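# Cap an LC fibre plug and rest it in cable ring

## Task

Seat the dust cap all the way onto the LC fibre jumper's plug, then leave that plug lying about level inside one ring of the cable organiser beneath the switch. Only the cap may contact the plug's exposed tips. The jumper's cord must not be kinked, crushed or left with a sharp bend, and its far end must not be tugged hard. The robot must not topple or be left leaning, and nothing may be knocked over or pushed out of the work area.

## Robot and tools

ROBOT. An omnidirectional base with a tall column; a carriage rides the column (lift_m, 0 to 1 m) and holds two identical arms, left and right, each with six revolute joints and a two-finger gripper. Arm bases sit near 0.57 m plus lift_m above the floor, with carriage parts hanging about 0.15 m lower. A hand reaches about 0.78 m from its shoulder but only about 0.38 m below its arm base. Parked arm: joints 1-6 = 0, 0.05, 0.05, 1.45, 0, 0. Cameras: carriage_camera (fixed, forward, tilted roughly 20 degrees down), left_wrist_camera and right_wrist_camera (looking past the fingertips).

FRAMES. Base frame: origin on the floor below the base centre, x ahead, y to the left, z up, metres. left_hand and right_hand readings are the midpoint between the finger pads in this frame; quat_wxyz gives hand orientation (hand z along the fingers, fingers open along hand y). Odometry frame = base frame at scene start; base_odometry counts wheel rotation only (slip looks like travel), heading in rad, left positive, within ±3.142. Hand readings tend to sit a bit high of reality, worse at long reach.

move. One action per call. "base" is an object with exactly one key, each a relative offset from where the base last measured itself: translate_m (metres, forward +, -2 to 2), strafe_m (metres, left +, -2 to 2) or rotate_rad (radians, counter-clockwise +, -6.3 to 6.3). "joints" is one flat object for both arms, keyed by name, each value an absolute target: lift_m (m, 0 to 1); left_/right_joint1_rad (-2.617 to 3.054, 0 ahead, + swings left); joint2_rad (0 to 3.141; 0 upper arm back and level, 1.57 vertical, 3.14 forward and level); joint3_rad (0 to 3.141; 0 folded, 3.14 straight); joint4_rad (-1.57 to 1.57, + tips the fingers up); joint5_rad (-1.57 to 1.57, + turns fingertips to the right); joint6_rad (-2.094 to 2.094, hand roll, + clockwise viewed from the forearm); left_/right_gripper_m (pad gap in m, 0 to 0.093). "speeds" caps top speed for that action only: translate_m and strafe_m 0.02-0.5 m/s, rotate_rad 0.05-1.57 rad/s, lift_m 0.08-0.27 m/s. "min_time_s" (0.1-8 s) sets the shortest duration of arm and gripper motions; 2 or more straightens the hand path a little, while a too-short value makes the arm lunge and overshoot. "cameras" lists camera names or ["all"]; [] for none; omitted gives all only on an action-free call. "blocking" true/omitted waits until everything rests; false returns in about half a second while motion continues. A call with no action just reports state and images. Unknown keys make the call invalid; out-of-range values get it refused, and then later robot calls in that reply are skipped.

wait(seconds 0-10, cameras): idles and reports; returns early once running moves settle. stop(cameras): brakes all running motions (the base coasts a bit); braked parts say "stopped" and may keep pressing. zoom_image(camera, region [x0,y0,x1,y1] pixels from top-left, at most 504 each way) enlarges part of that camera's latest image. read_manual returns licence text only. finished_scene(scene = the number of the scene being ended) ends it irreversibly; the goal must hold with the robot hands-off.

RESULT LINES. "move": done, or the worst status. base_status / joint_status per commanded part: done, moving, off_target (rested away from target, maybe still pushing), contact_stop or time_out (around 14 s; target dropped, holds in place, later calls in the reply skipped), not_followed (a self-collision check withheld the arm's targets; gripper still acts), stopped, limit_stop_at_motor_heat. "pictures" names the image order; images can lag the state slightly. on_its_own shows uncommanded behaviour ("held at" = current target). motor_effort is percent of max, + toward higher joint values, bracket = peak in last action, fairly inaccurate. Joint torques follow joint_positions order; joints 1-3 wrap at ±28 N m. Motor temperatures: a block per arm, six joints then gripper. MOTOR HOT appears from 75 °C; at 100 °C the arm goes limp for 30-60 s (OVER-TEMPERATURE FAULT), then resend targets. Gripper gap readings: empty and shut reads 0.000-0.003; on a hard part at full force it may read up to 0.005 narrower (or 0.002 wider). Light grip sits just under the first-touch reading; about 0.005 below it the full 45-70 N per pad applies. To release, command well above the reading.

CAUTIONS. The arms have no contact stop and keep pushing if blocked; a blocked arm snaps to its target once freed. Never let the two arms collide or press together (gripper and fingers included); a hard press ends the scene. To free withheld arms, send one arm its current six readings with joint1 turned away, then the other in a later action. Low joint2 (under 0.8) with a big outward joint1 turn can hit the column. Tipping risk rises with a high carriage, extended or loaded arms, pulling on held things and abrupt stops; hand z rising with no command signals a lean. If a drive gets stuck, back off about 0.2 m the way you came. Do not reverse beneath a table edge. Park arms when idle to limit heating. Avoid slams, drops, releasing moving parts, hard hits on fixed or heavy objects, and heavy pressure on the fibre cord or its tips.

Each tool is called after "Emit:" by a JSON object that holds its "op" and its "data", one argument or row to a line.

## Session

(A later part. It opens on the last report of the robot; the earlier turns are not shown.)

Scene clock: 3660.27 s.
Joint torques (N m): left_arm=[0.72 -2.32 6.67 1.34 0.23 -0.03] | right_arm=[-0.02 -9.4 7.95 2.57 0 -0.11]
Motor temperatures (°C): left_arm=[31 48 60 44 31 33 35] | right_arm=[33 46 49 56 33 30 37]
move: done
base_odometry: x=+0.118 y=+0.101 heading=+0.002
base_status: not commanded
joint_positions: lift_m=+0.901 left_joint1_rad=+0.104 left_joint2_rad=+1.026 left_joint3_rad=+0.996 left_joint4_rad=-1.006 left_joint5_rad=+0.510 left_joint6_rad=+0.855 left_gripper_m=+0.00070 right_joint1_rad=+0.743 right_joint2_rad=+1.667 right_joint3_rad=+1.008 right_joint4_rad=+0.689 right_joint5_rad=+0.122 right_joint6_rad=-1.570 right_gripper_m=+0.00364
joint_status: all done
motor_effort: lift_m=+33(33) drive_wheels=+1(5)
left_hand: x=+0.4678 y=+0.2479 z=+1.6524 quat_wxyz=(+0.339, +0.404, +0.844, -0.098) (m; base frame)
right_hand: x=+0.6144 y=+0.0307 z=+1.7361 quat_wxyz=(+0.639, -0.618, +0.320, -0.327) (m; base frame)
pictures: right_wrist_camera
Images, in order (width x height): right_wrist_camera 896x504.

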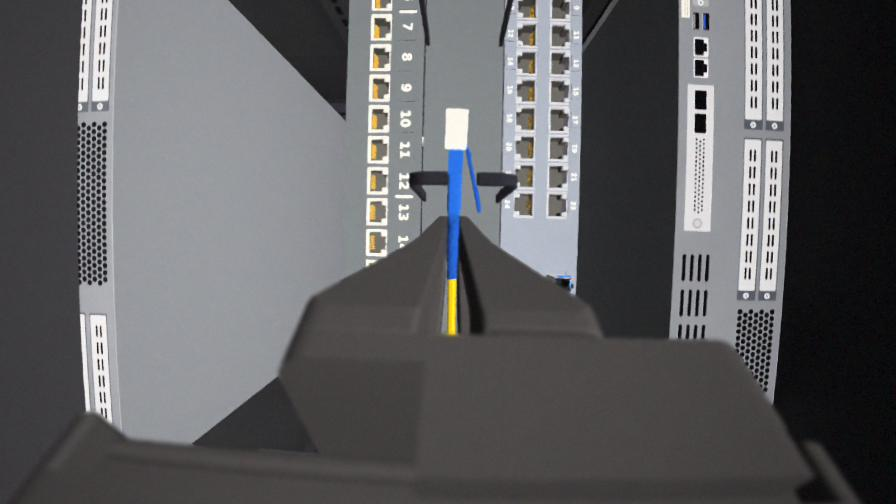

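Emit:
{"op": "move", "data": {
  "cameras": [],
  "joints": {"lift_m": 0.9016}
}}

Emit:
{"op": "move", "data": {
  "cameras": ["right_wrist_camera"],
  "base": {"translate_m": 0.010},
  "speeds": {"translate_m": 0.02}
}}

Emit:
{"op": "zoom_image", "data": {
  "camera": "right_wrist_camera",
  "region": [395, 130, 515, 230]
}}

Scene clock: 3667.87 s.
Joint torques (N m): left_arm=[0.65 -2.26 6.61 1.32 0.23 -0.04] | right_arm=[-0.02 -9.37 7.95 2.56 0 -0.11]
Motor temperatures (°C): left_arm=[31 47 60 44 31 33 35] | right_arm=[33 45 49 55 33 30 37]
move: done
base_odometry: x=+0.118 y=+0.101 heading=+0.002
base_status: not commanded
joint_positions: lift_m=+0.902 left_joint1_rad=+0.104 left_joint2_rad=+1.026 left_joint3_rad=+0.996 left_joint4_rad=-1.004 left_joint5_rad=+0.510 left_joint6_rad=+0.855 left_gripper_m=+0.00070 right_joint1_rad=+0.743 right_joint2_rad=+1.667 right_joint3_rad=+1.008 right_joint4_rad=+0.690 right_joint5_rad=+0.122 right_joint6_rad=-1.570 right_gripper_m=+0.00364
joint_status: all done
motor_effort: lift_m=+37(40) drive_wheels=+2(4)
left_hand: x=+0.4681 y=+0.2479 z=+1.6534 quat_wxyz=(+0.340, +0.404, +0.843, -0.097) (m; base frame)
right_hand: x=+0.6144 y=+0.0307 z=+1.7372 quat_wxyz=(+0.639, -0.618, +0.320, -0.327) (m; base frame)
pictures: none
No camera images: "cameras" was empty.

Scene clock: 3668.73 s.
Joint torques (N m): left_arm=[0.7 -2.26 6.67 1.32 0.22 -0.04] | right_arm=[-0.02 -9.4 7.97 2.56 0 -0.11]
Motor temperatures (°C): left_arm=[31 47 60 44 31 33 35] | right_arm=[33 45 49 55 33 30 37]
move: done
base_odometry: x=+0.128 y=+0.101 heading=+0.002
base_status: done
joint_positions: lift_m=+0.902 left_joint1_rad=+0.104 left_joint2_rad=+1.026 left_joint3_rad=+0.996 left_joint4_rad=-1.004 left_joint5_rad=+0.510 left_joint6_rad=+0.855 left_gripper_m=+0.00070 right_joint1_rad=+0.742 right_joint2_rad=+1.667 right_joint3_rad=+1.008 right_joint4_rad=+0.690 right_joint5_rad=+0.122 right_joint6_rad=-1.570 right_gripper_m=+0.00364
joint_status: not commanded
motor_effort: lift_m=+36(37) drive_wheels=-5(12)
left_hand: x=+0.4681 y=+0.2479 z=+1.6534 quat_wxyz=(+0.340, +0.404, +0.843, -0.097) (m; base frame)
right_hand: x=+0.6145 y=+0.0305 z=+1.7371 quat_wxyz=(+0.639, -0.618, +0.320, -0.327) (m; base frame)
pictures: right_wrist_camera
Images, in order (width x height): right_wrist_camera 896x504.

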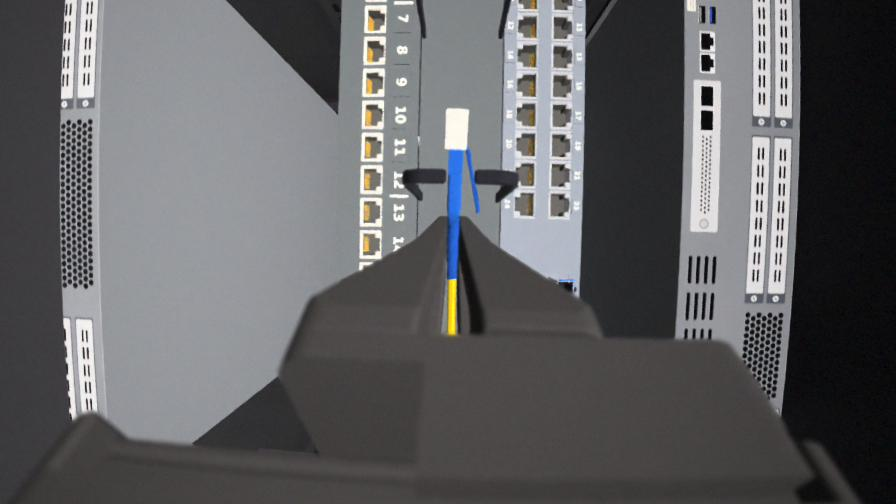

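Scaled by 4.200 from the camera's 896x504 image, which has a finer 1280x720 frame.

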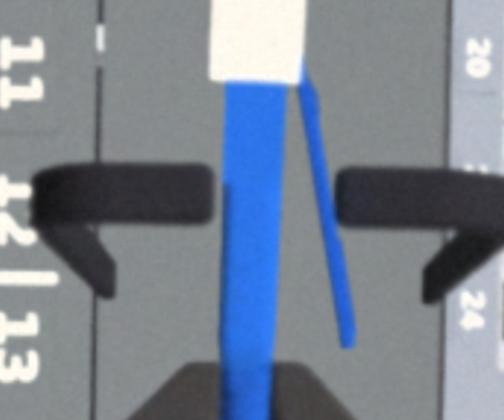

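Emit:
{"op": "move", "data": {
  "cameras": [],
  "joints": {"lift_m": 0.9011}
}}

Emit:
{"op": "move", "data": {
  "cameras": ["right_wrist_camera"],
  "base": {"translate_m": 0.010},
  "speeds": {"translate_m": 0.02}
}}

Emit:
{"op": "zoom_image", "data": {
  "camera": "right_wrist_camera",
  "region": [395, 130, 515, 230]
}}

Scene clock: 3674.33 s.
Joint torques (N m): left_arm=[0.7 -2.32 6.64 1.31 0.22 -0.04] | right_arm=[0.03 -9.39 7.94 2.57 -0.01 -0.1]
Motor temperatures (°C): left_arm=[31 47 60 44 31 33 35] | right_arm=[33 45 49 54 33 30 37]
move: done
base_odometry: x=+0.128 y=+0.101 heading=+0.002
base_status: not commanded
joint_positions: lift_m=+0.901 left_joint1_rad=+0.104 left_joint2_rad=+1.026 left_joint3_rad=+0.996 left_joint4_rad=-1.004 left_joint5_rad=+0.510 left_joint6_rad=+0.855 left_gripper_m=+0.00070 right_joint1_rad=+0.742 right_joint2_rad=+1.667 right_joint3_rad=+1.008 right_joint4_rad=+0.690 right_joint5_rad=+0.122 right_joint6_rad=-1.570 right_gripper_m=+0.00364
joint_status: all done
motor_effort: lift_m=+33(33) drive_wheels=+1(3)
left_hand: x=+0.4681 y=+0.2479 z=+1.6532 quat_wxyz=(+0.340, +0.404, +0.843, -0.097) (m; base frame)
right_hand: x=+0.6145 y=+0.0305 z=+1.7368 quat_wxyz=(+0.639, -0.618, +0.320, -0.327) (m; base frame)
pictures: none
No camera images: "cameras" was empty.

Scene clock: 3675.20 s.
Joint torques (N m): left_arm=[0.69 -2.32 6.65 1.32 0.23 -0.04] | right_arm=[0.16 -9.42 7.97 2.57 0 -0.11]
Motor temperatures (°C): left_arm=[31 47 60 44 31 33 35] | right_arm=[33 45 49 54 33 30 37]
move: done
base_odometry: x=+0.138 y=+0.101 heading=+0.003
base_status: done
joint_positions: lift_m=+0.901 left_joint1_rad=+0.104 left_joint2_rad=+1.026 left_joint3_rad=+0.996 left_joint4_rad=-1.004 left_joint5_rad=+0.510 left_joint6_rad=+0.855 left_gripper_m=+0.00070 right_joint1_rad=+0.742 right_joint2_rad=+1.667 right_joint3_rad=+1.008 right_joint4_rad=+0.690 right_joint5_rad=+0.122 right_joint6_rad=-1.570 right_gripper_m=+0.00364
joint_status: not commanded
motor_effort: lift_m=+33(33) drive_wheels=+0(7)
left_hand: x=+0.4681 y=+0.2479 z=+1.6532 quat_wxyz=(+0.340, +0.404, +0.843, -0.097) (m; base frame)
right_hand: x=+0.6148 y=+0.0302 z=+1.7368 quat_wxyz=(+0.639, -0.618, +0.320, -0.327) (m; base frame)
pictures: right_wrist_camera
Images, in order (width x height): right_wrist_camera 896x504.

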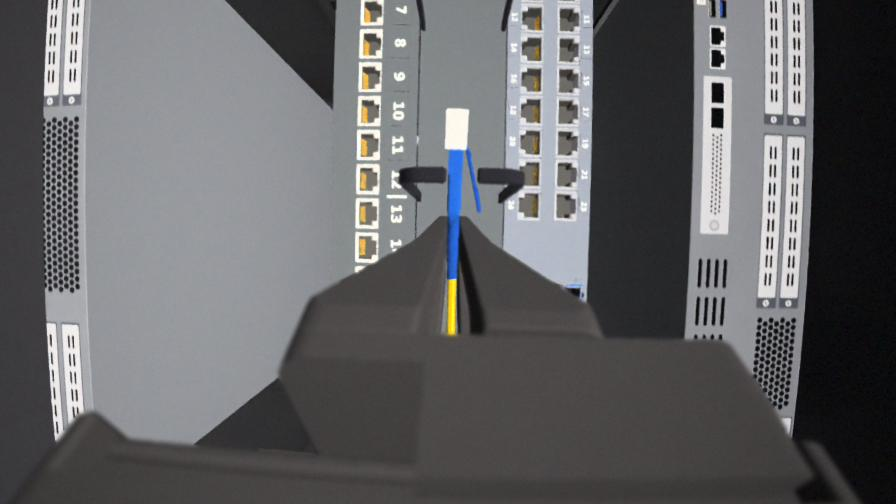

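Scaled by 4.200 from the camera's 896x504 image, which has a finer 1280x720 frame.

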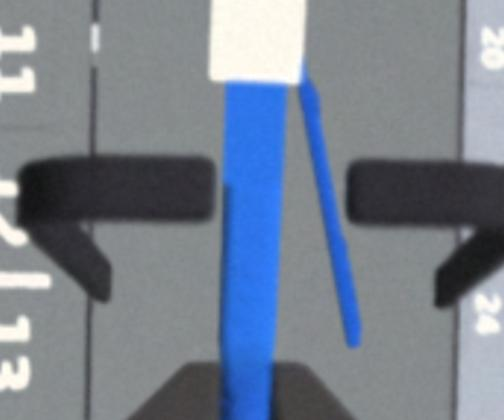

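Emit:
{"op": "move", "data": {
  "cameras": ["right_wrist_camera"],
  "base": {"translate_m": 0.012},
  "speeds": {"translate_m": 0.02}
}}

Emit:
{"op": "zoom_image", "data": {
  "camera": "right_wrist_camera",
  "region": [395, 130, 515, 230]
}}

Scene clock: 3680.43 s.
Joint torques (N m): left_arm=[0.69 -2.25 6.68 1.32 0.22 -0.04] | right_arm=[0.14 -9.42 7.97 2.57 0 -0.1]
Motor temperatures (°C): left_arm=[31 47 60 43 31 33 35] | right_arm=[33 45 49 54 33 30 37]
move: done
base_odometry: x=+0.150 y=+0.101 heading=+0.003
base_status: done
joint_positions: lift_m=+0.901 left_joint1_rad=+0.104 left_joint2_rad=+1.026 left_joint3_rad=+0.996 left_joint4_rad=-1.004 left_joint5_rad=+0.510 left_joint6_rad=+0.855 left_gripper_m=+0.00070 right_joint1_rad=+0.742 right_joint2_rad=+1.667 right_joint3_rad=+1.008 right_joint4_rad=+0.690 right_joint5_rad=+0.122 right_joint6_rad=-1.570 right_gripper_m=+0.00364
joint_status: not commanded
motor_effort: lift_m=+33(33) drive_wheels=+1(6)
left_hand: x=+0.4681 y=+0.2479 z=+1.6532 quat_wxyz=(+0.340, +0.404, +0.843, -0.097) (m; base frame)
right_hand: x=+0.6148 y=+0.0302 z=+1.7368 quat_wxyz=(+0.639, -0.618, +0.320, -0.327) (m; base frame)
pictures: right_wrist_camera
Images, in order (width x height): right_wrist_camera 896x504.

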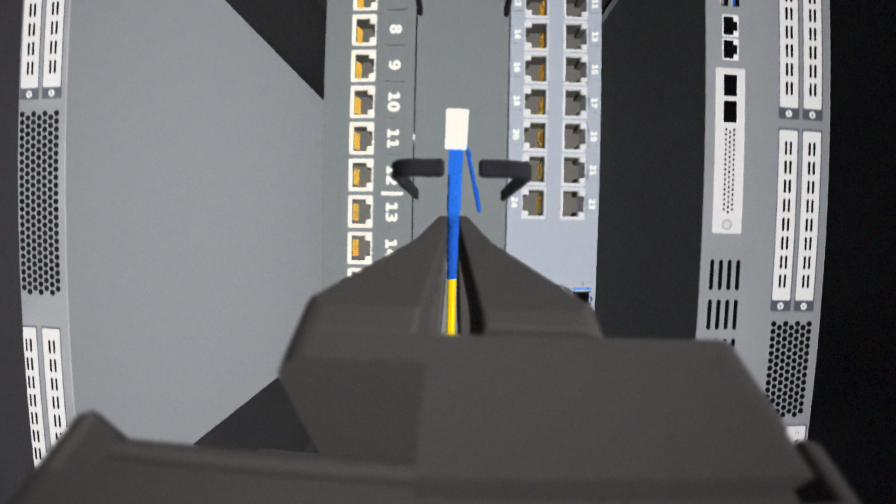

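Scaled by 4.200 from the camera's 896x504 image, which has a finer 1280x720 frame.

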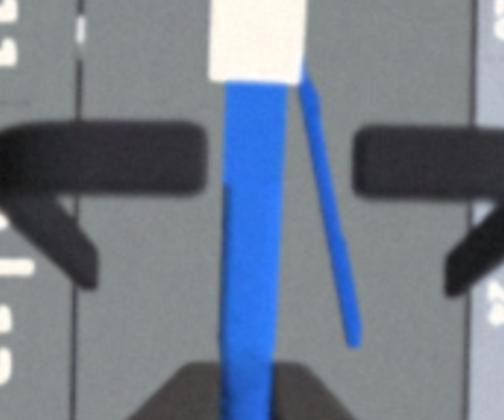

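Emit:
{"op": "move", "data": {
  "cameras": [],
  "joints": {"right_joint1_rad": 0.836, "right_joint2_rad": 1.7115, "right_joint3_rad": 1.0604, "right_joint4_rad": 0.641, "right_joint5_rad": 0.374},
  "min_time_s": 2.5
}}

Emit:
{"op": "move", "data": {
  "cameras": ["right_wrist_camera"],
  "joints": {"right_joint1_rad": 0.912, "right_joint2_rad": 1.751, "right_joint3_rad": 1.1064, "right_joint4_rad": 0.6346, "right_joint5_rad": 0.6136},
  "min_time_s": 2.5
}}

Emit:
{"op": "zoom_image", "data": {
  "camera": "right_wrist_camera",
  "region": [395, 80, 515, 230]
}}

Scene clock: 3711.80 s.
Joint torques (N m): left_arm=[0.73 -2.28 6.68 1.32 0.23 -0.04] | right_arm=[0.59 -7.56 9.92 2.45 0.11 -0.11]
Motor temperatures (°C): left_arm=[31 46 59 43 30 33 35] | right_arm=[32 44 49 53 33 30 37]
move: done
base_odometry: x=+0.150 y=+0.101 heading=+0.003
base_status: not commanded
joint_positions: lift_m=+0.901 left_joint1_rad=+0.104 left_joint2_rad=+1.026 left_joint3_rad=+0.996 left_joint4_rad=-1.004 left_joint5_rad=+0.510 left_joint6_rad=+0.855 left_gripper_m=+0.00070 right_joint1_rad=+0.830 right_joint2_rad=+1.694 right_joint3_rad=+1.034 right_joint4_rad=+0.656 right_joint5_rad=+0.364 right_joint6_rad=-1.570 right_gripper_m=+0.00364
joint_status: all done
motor_effort: lift_m=+33(33) drive_wheels=+1(6)
left_hand: x=+0.4681 y=+0.2479 z=+1.6532 quat_wxyz=(+0.340, +0.404, +0.843, -0.097) (m; base frame)
right_hand: x=+0.6117 y=+0.0344 z=+1.7270 quat_wxyz=(+0.601, -0.603, +0.372, -0.371) (m; base frame)
pictures: none
No camera images: "cameras" was empty.

Scene clock: 3714.60 s.
Joint torques (N m): left_arm=[0.7 -2.26 6.67 1.32 0.23 -0.04] | right_arm=[0.58 -7.86 9.89 2.38 0.11 -0.11]
Motor temperatures (°C): left_arm=[31 45 59 43 30 33 35] | right_arm=[32 44 49 53 33 30 37]
move: done
base_odometry: x=+0.150 y=+0.101 heading=+0.003
base_status: not commanded
joint_positions: lift_m=+0.901 left_joint1_rad=+0.104 left_joint2_rad=+1.026 left_joint3_rad=+0.996 left_joint4_rad=-1.004 left_joint5_rad=+0.510 left_joint6_rad=+0.855 left_gripper_m=+0.00070 right_joint1_rad=+0.906 right_joint2_rad=+1.734 right_joint3_rad=+1.080 right_joint4_rad=+0.650 right_joint5_rad=+0.603 right_joint6_rad=-1.570 right_gripper_m=+0.00364
joint_status: all done
motor_effort: lift_m=+33(33) drive_wheels=+4(7)
left_hand: x=+0.4681 y=+0.2479 z=+1.6532 quat_wxyz=(+0.340, +0.404, +0.843, -0.097) (m; base frame)
right_hand: x=+0.6082 y=+0.0344 z=+1.7271 quat_wxyz=(+0.569, -0.571, +0.419, -0.419) (m; base frame)
pictures: right_wrist_camera
Images, in order (width x height): right_wrist_camera 896x504.

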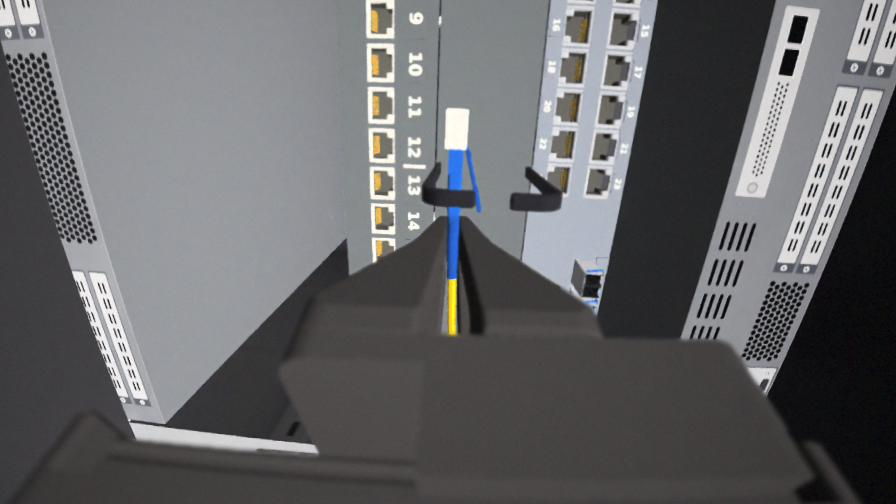

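Scaled by 3.360 from the camera's 896x504 image, which has a finer 1280x720 frame.

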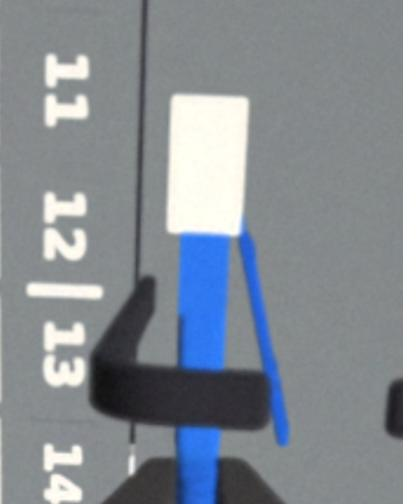

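Emit:
{"op": "move", "data": {
  "cameras": [],
  "joints": {"right_joint1_rad": 0.9765, "right_joint2_rad": 1.812, "right_joint3_rad": 1.1804, "right_joint4_rad": 0.6216, "right_joint5_rad": 0.8409},
  "min_time_s": 2.5
}}

Emit:
{"op": "move", "data": {
  "cameras": ["right_wrist_camera"],
  "joints": {"lift_m": 0.896},
  "speeds": {"lift_m": 0.08}
}}

Emit:
{"op": "zoom_image", "data": {
  "camera": "right_wrist_camera",
  "region": [395, 80, 515, 230]
}}

Scene clock: 3722.53 s.
Joint torques (N m): left_arm=[0.7 -2.28 6.67 1.32 0.23 -0.04] | right_arm=[0.59 -8.34 9.83 2.26 0.08 -0.11]
Motor temperatures (°C): left_arm=[31 45 59 42 30 33 35] | right_arm=[32 44 50 53 33 30 37]
move: done
base_odometry: x=+0.150 y=+0.101 heading=+0.003
base_status: not commanded
joint_positions: lift_m=+0.901 left_joint1_rad=+0.104 left_joint2_rad=+1.026 left_joint3_rad=+0.996 left_joint4_rad=-1.004 left_joint5_rad=+0.510 left_joint6_rad=+0.855 left_gripper_m=+0.00070 right_joint1_rad=+0.970 right_joint2_rad=+1.794 right_joint3_rad=+1.154 right_joint4_rad=+0.637 right_joint5_rad=+0.831 right_joint6_rad=-1.570 right_gripper_m=+0.00364
joint_status: all done
motor_effort: lift_m=+33(33) drive_wheels=+4(6)
left_hand: x=+0.4681 y=+0.2479 z=+1.6532 quat_wxyz=(+0.340, +0.404, +0.843, -0.097) (m; base frame)
right_hand: x=+0.6050 y=+0.0345 z=+1.7278 quat_wxyz=(+0.533, -0.534, +0.464, -0.464) (m; base frame)
pictures: none
No camera images: "cameras" was empty.

Scene clock: 3722.97 s.
Joint torques (N m): left_arm=[0.7 -2.28 6.75 1.31 0.23 -0.04] | right_arm=[0.57 -8.73 9.32 2.3 0.11 -0.1]
Motor temperatures (°C): left_arm=[31 45 59 42 30 33 35] | right_arm=[32 44 50 53 32 30 37]
move: done
base_odometry: x=+0.150 y=+0.101 heading=+0.003
base_status: not commanded
joint_positions: lift_m=+0.896 left_joint1_rad=+0.104 left_joint2_rad=+1.026 left_joint3_rad=+0.995 left_joint4_rad=-1.004 left_joint5_rad=+0.510 left_joint6_rad=+0.855 left_gripper_m=+0.00070 right_joint1_rad=+0.970 right_joint2_rad=+1.797 right_joint3_rad=+1.160 right_joint4_rad=+0.632 right_joint5_rad=+0.833 right_joint6_rad=-1.570 right_gripper_m=+0.00364
joint_status: all done
motor_effort: lift_m=+34(35) drive_wheels=+5(5)
left_hand: x=+0.4680 y=+0.2479 z=+1.6476 quat_wxyz=(+0.340, +0.404, +0.844, -0.097) (m; base frame)
right_hand: x=+0.6057 y=+0.0352 z=+1.7223 quat_wxyz=(+0.532, -0.535, +0.464, -0.465) (m; base frame)
pictures: right_wrist_camera
Images, in order (width x height): right_wrist_camera 896x504.

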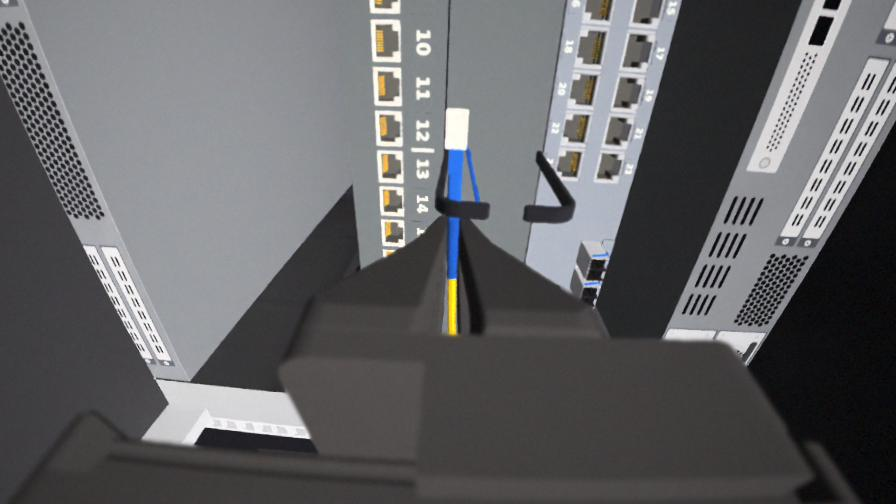

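Scaled by 3.360 from the camera's 896x504 image, which has a finer 1280x720 frame.

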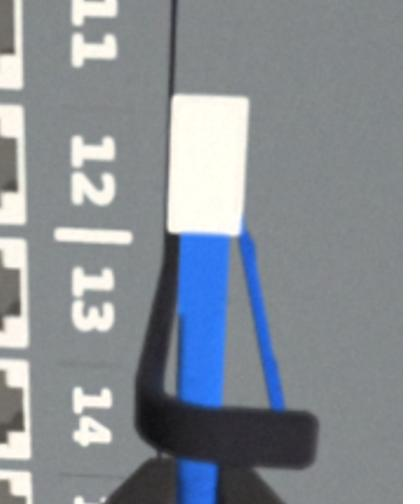

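Emit:
{"op": "move", "data": {
  "cameras": ["right_wrist_camera"],
  "joints": {"lift_m": 0.8950},
  "speeds": {"lift_m": 0.08}
}}

Emit:
{"op": "zoom_image", "data": {
  "camera": "right_wrist_camera",
  "region": [395, 80, 515, 230]
}}

Scene clock: 3734.67 s.
Joint torques (N m): left_arm=[0.73 -2.25 6.79 1.32 0.24 -0.04] | right_arm=[0.58 -8.84 9.29 2.31 0.1 -0.11]
Motor temperatures (°C): left_arm=[31 45 60 42 30 33 35] | right_arm=[32 45 50 54 32 30 37]
move: done
base_odometry: x=+0.150 y=+0.101 heading=+0.003
base_status: not commanded
joint_positions: lift_m=+0.895 left_joint1_rad=+0.104 left_joint2_rad=+1.025 left_joint3_rad=+0.995 left_joint4_rad=-1.005 left_joint5_rad=+0.509 left_joint6_rad=+0.855 left_gripper_m=+0.00070 right_joint1_rad=+0.970 right_joint2_rad=+1.798 right_joint3_rad=+1.160 right_joint4_rad=+0.632 right_joint5_rad=+0.833 right_joint6_rad=-1.570 right_gripper_m=+0.00364
joint_status: all done
motor_effort: lift_m=+33(34) drive_wheels=+0(4)
left_hand: x=+0.4678 y=+0.2480 z=+1.6466 quat_wxyz=(+0.339, +0.404, +0.844, -0.097) (m; base frame)
right_hand: x=+0.6058 y=+0.0352 z=+1.7210 quat_wxyz=(+0.531, -0.535, +0.465, -0.465) (m; base frame)
pictures: right_wrist_camera
Images, in order (width x height): right_wrist_camera 896x504.

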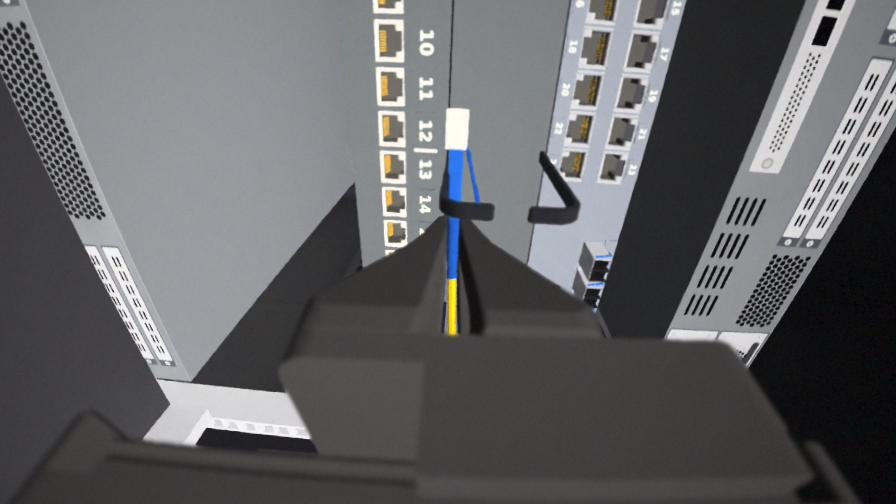

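Scaled by 3.360 from the camera's 896x504 image, which has a finer 1280x720 frame.

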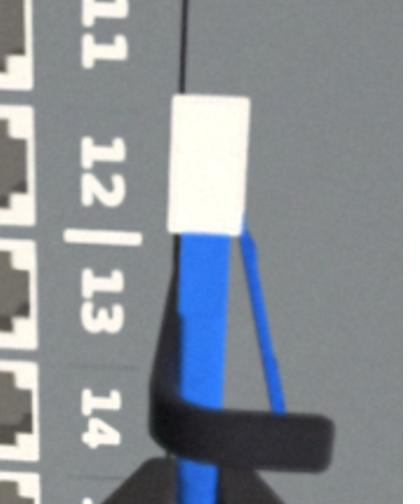

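Emit:
{"op": "move", "data": {
  "cameras": ["right_wrist_camera"],
  "joints": {"right_gripper_m": 0.012},
  "min_time_s": 2
}}

Emit:
{"op": "move", "data": {
  "cameras": ["right_wrist_camera"],
  "joints": {"right_gripper_m": 0.03},
  "min_time_s": 2
}}

Emit:
{"op": "zoom_image", "data": {
  "camera": "right_wrist_camera",
  "region": [395, 80, 515, 230]
}}

Scene clock: 3742.90 s.
Joint torques (N m): left_arm=[0.7 -2.25 6.79 1.33 0.24 -0.03] | right_arm=[0.57 -8.8 9.31 2.31 0.1 -0.11]
Motor temperatures (°C): left_arm=[31 45 60 42 30 33 35] | right_arm=[32 46 50 54 32 30 36]
move: done
base_odometry: x=+0.150 y=+0.101 heading=+0.003
base_status: not commanded
joint_positions: lift_m=+0.895 left_joint1_rad=+0.104 left_joint2_rad=+1.025 left_joint3_rad=+0.995 left_joint4_rad=-1.005 left_joint5_rad=+0.509 left_joint6_rad=+0.855 left_gripper_m=+0.00070 right_joint1_rad=+0.970 right_joint2_rad=+1.798 right_joint3_rad=+1.160 right_joint4_rad=+0.632 right_joint5_rad=+0.833 right_joint6_rad=-1.570 right_gripper_m=+0.01188
joint_status: all done
motor_effort: lift_m=+33(33) drive_wheels=+4(6)
left_hand: x=+0.4678 y=+0.2480 z=+1.6466 quat_wxyz=(+0.339, +0.404, +0.844, -0.097) (m; base frame)
right_hand: x=+0.6058 y=+0.0352 z=+1.7210 quat_wxyz=(+0.531, -0.535, +0.465, -0.465) (m; base frame)
pictures: right_wrist_camera
Images, in order (width x height): right_wrist_camera 896x504.

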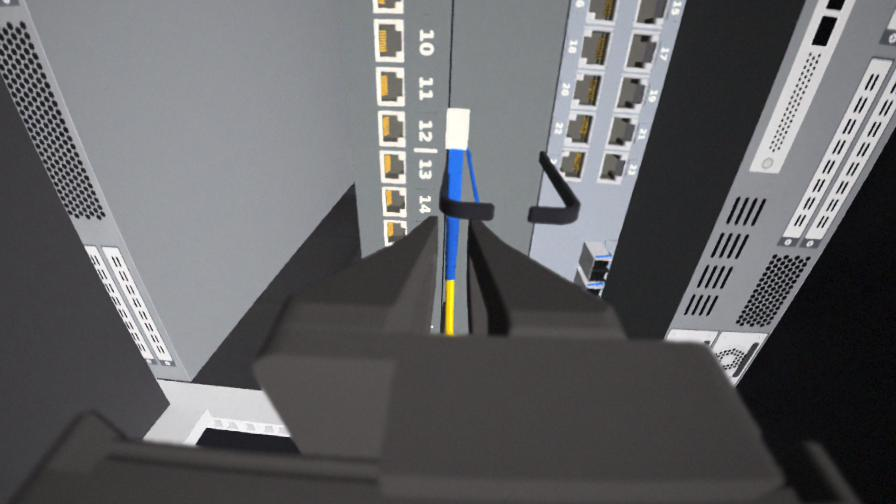

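Scene clock: 3745.17 s.
Joint torques (N m): left_arm=[0.7 -2.26 6.78 1.33 0.23 -0.03] | right_arm=[0.59 -8.81 9.31 2.31 0.1 -0.1]
Motor temperatures (°C): left_arm=[31 45 60 42 30 33 35] | right_arm=[32 46 50 54 32 30 36]
move: done
base_odometry: x=+0.150 y=+0.101 heading=+0.003
base_status: not commanded
joint_positions: lift_m=+0.895 left_joint1_rad=+0.104 left_joint2_rad=+1.025 left_joint3_rad=+0.995 left_joint4_rad=-1.005 left_joint5_rad=+0.509 left_joint6_rad=+0.855 left_gripper_m=+0.00070 right_joint1_rad=+0.970 right_joint2_rad=+1.798 right_joint3_rad=+1.160 right_joint4_rad=+0.632 right_joint5_rad=+0.833 right_joint6_rad=-1.570 right_gripper_m=+0.02986
joint_status: all done
motor_effort: lift_m=+33(33) drive_wheels=+4(7)
left_hand: x=+0.4678 y=+0.2480 z=+1.6466 quat_wxyz=(+0.339, +0.404, +0.844, -0.097) (m; base frame)
right_hand: x=+0.6058 y=+0.0352 z=+1.7210 quat_wxyz=(+0.531, -0.535, +0.465, -0.465) (m; base frame)
pictures: right_wrist_camera
Images, in order (width x height): right_wrist_camera 896x504.

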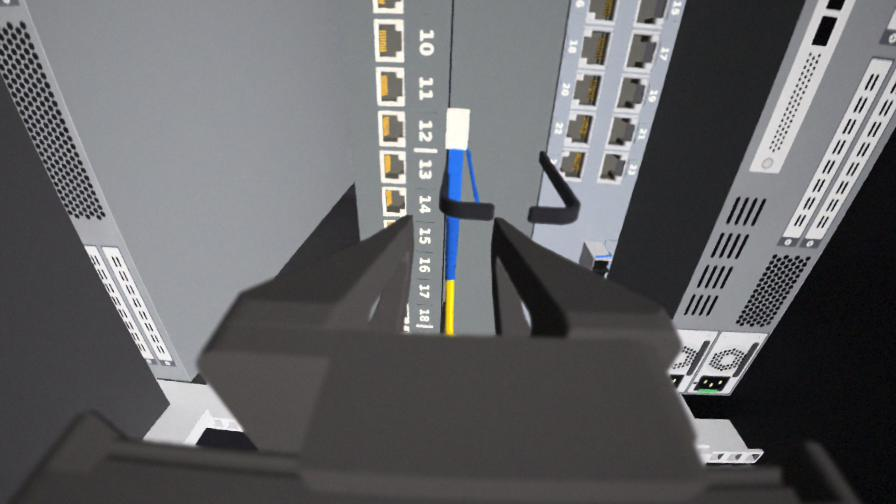

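Scaled by 3.360 from the camera's 896x504 image, which has a finer 1280x720 frame.

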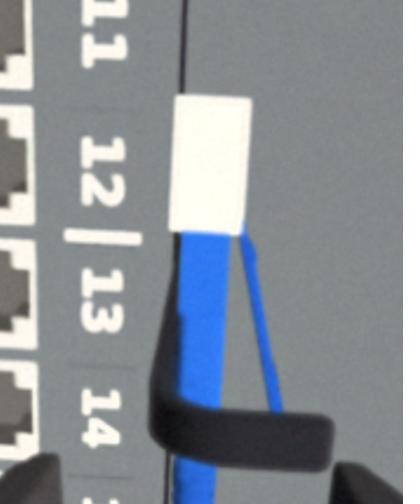

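Emit:
{"op": "move", "data": {
  "cameras": ["right_wrist_camera", "carriage_camera"],
  "base": {"translate_m": -0.15},
  "speeds": {"translate_m": 0.06}
}}

Emit:
{"op": "zoom_image", "data": {
  "camera": "right_wrist_camera",
  "region": [360, 60, 560, 260]
}}

Emit:
{"op": "zoom_image", "data": {
  "camera": "carriage_camera",
  "region": [300, 160, 560, 300]
}}

Scene clock: 3761.80 s.
Joint torques (N m): left_arm=[0.72 -2.28 6.79 1.33 0.24 -0.04] | right_arm=[0.2 -8.76 9.29 2.31 0.1 -0.11]
Motor temperatures (°C): left_arm=[30 44 60 42 30 33 35] | right_arm=[32 46 51 54 32 30 35]
move: done
base_odometry: x=+0.000 y=+0.101 heading=+0.003
base_status: done
joint_positions: lift_m=+0.895 left_joint1_rad=+0.104 left_joint2_rad=+1.025 left_joint3_rad=+0.995 left_joint4_rad=-1.005 left_joint5_rad=+0.509 left_joint6_rad=+0.855 left_gripper_m=+0.00070 right_joint1_rad=+0.974 right_joint2_rad=+1.798 right_joint3_rad=+1.160 right_joint4_rad=+0.632 right_joint5_rad=+0.833 right_joint6_rad=-1.570 right_gripper_m=+0.02986
joint_status: not commanded
motor_effort: lift_m=+33(33) drive_wheels=+2(10)
left_hand: x=+0.4678 y=+0.2480 z=+1.6466 quat_wxyz=(+0.339, +0.404, +0.844, -0.097) (m; base frame)
right_hand: x=+0.6044 y=+0.0369 z=+1.7210 quat_wxyz=(+0.532, -0.536, +0.463, -0.464) (m; base frame)
pictures: carriage_camera, right_wrist_camera
Images, in order (width x height): carriage_camera 896x504, right_wrist_camera 896x504.

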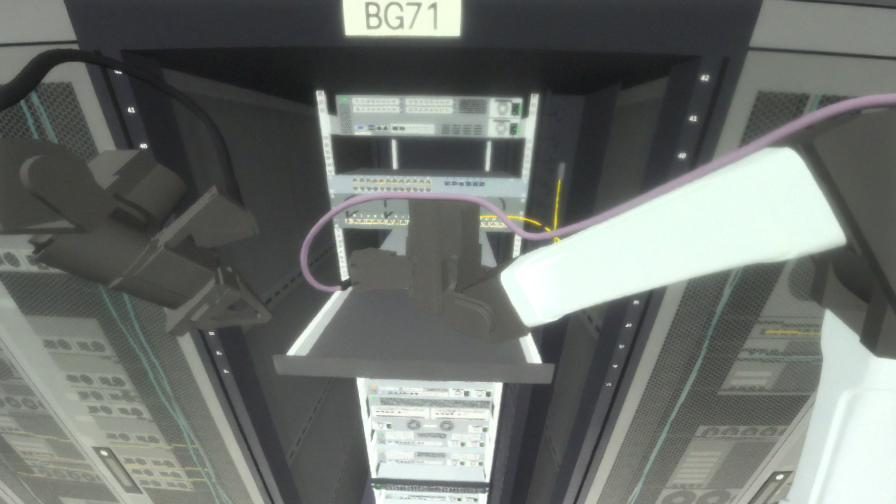

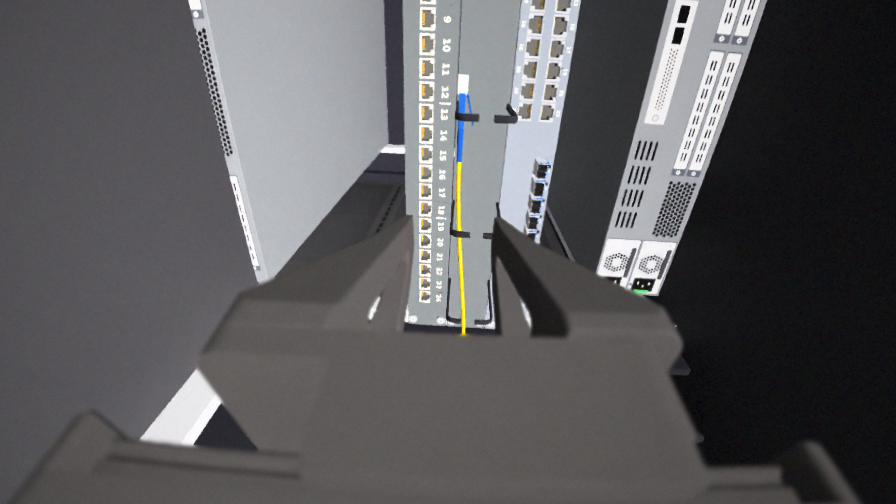

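Scaled by 2.520 from the camera's 896x504 image, which has a finer 1280x720 frame.

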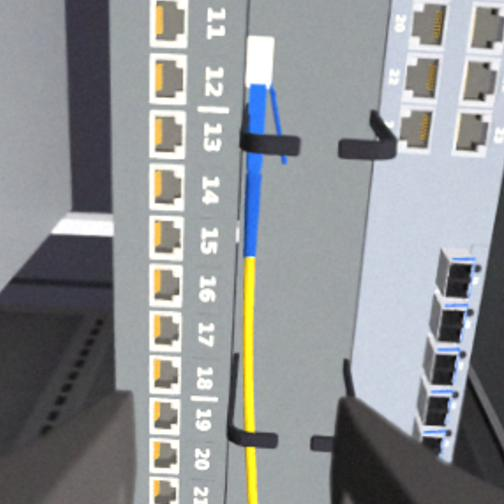

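Scaled by 1.938 from the camera's 896x504 image, which has a finer 1280x720 frame.

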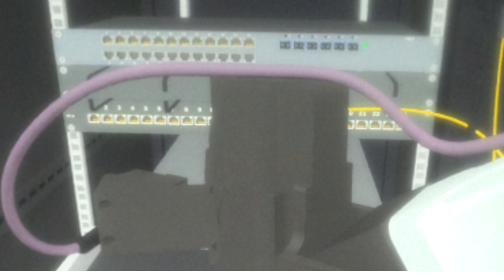

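Emit:
{"op": "finished_scene", "data": {
  "scene": 1
}}

The scene is finished: the task was done.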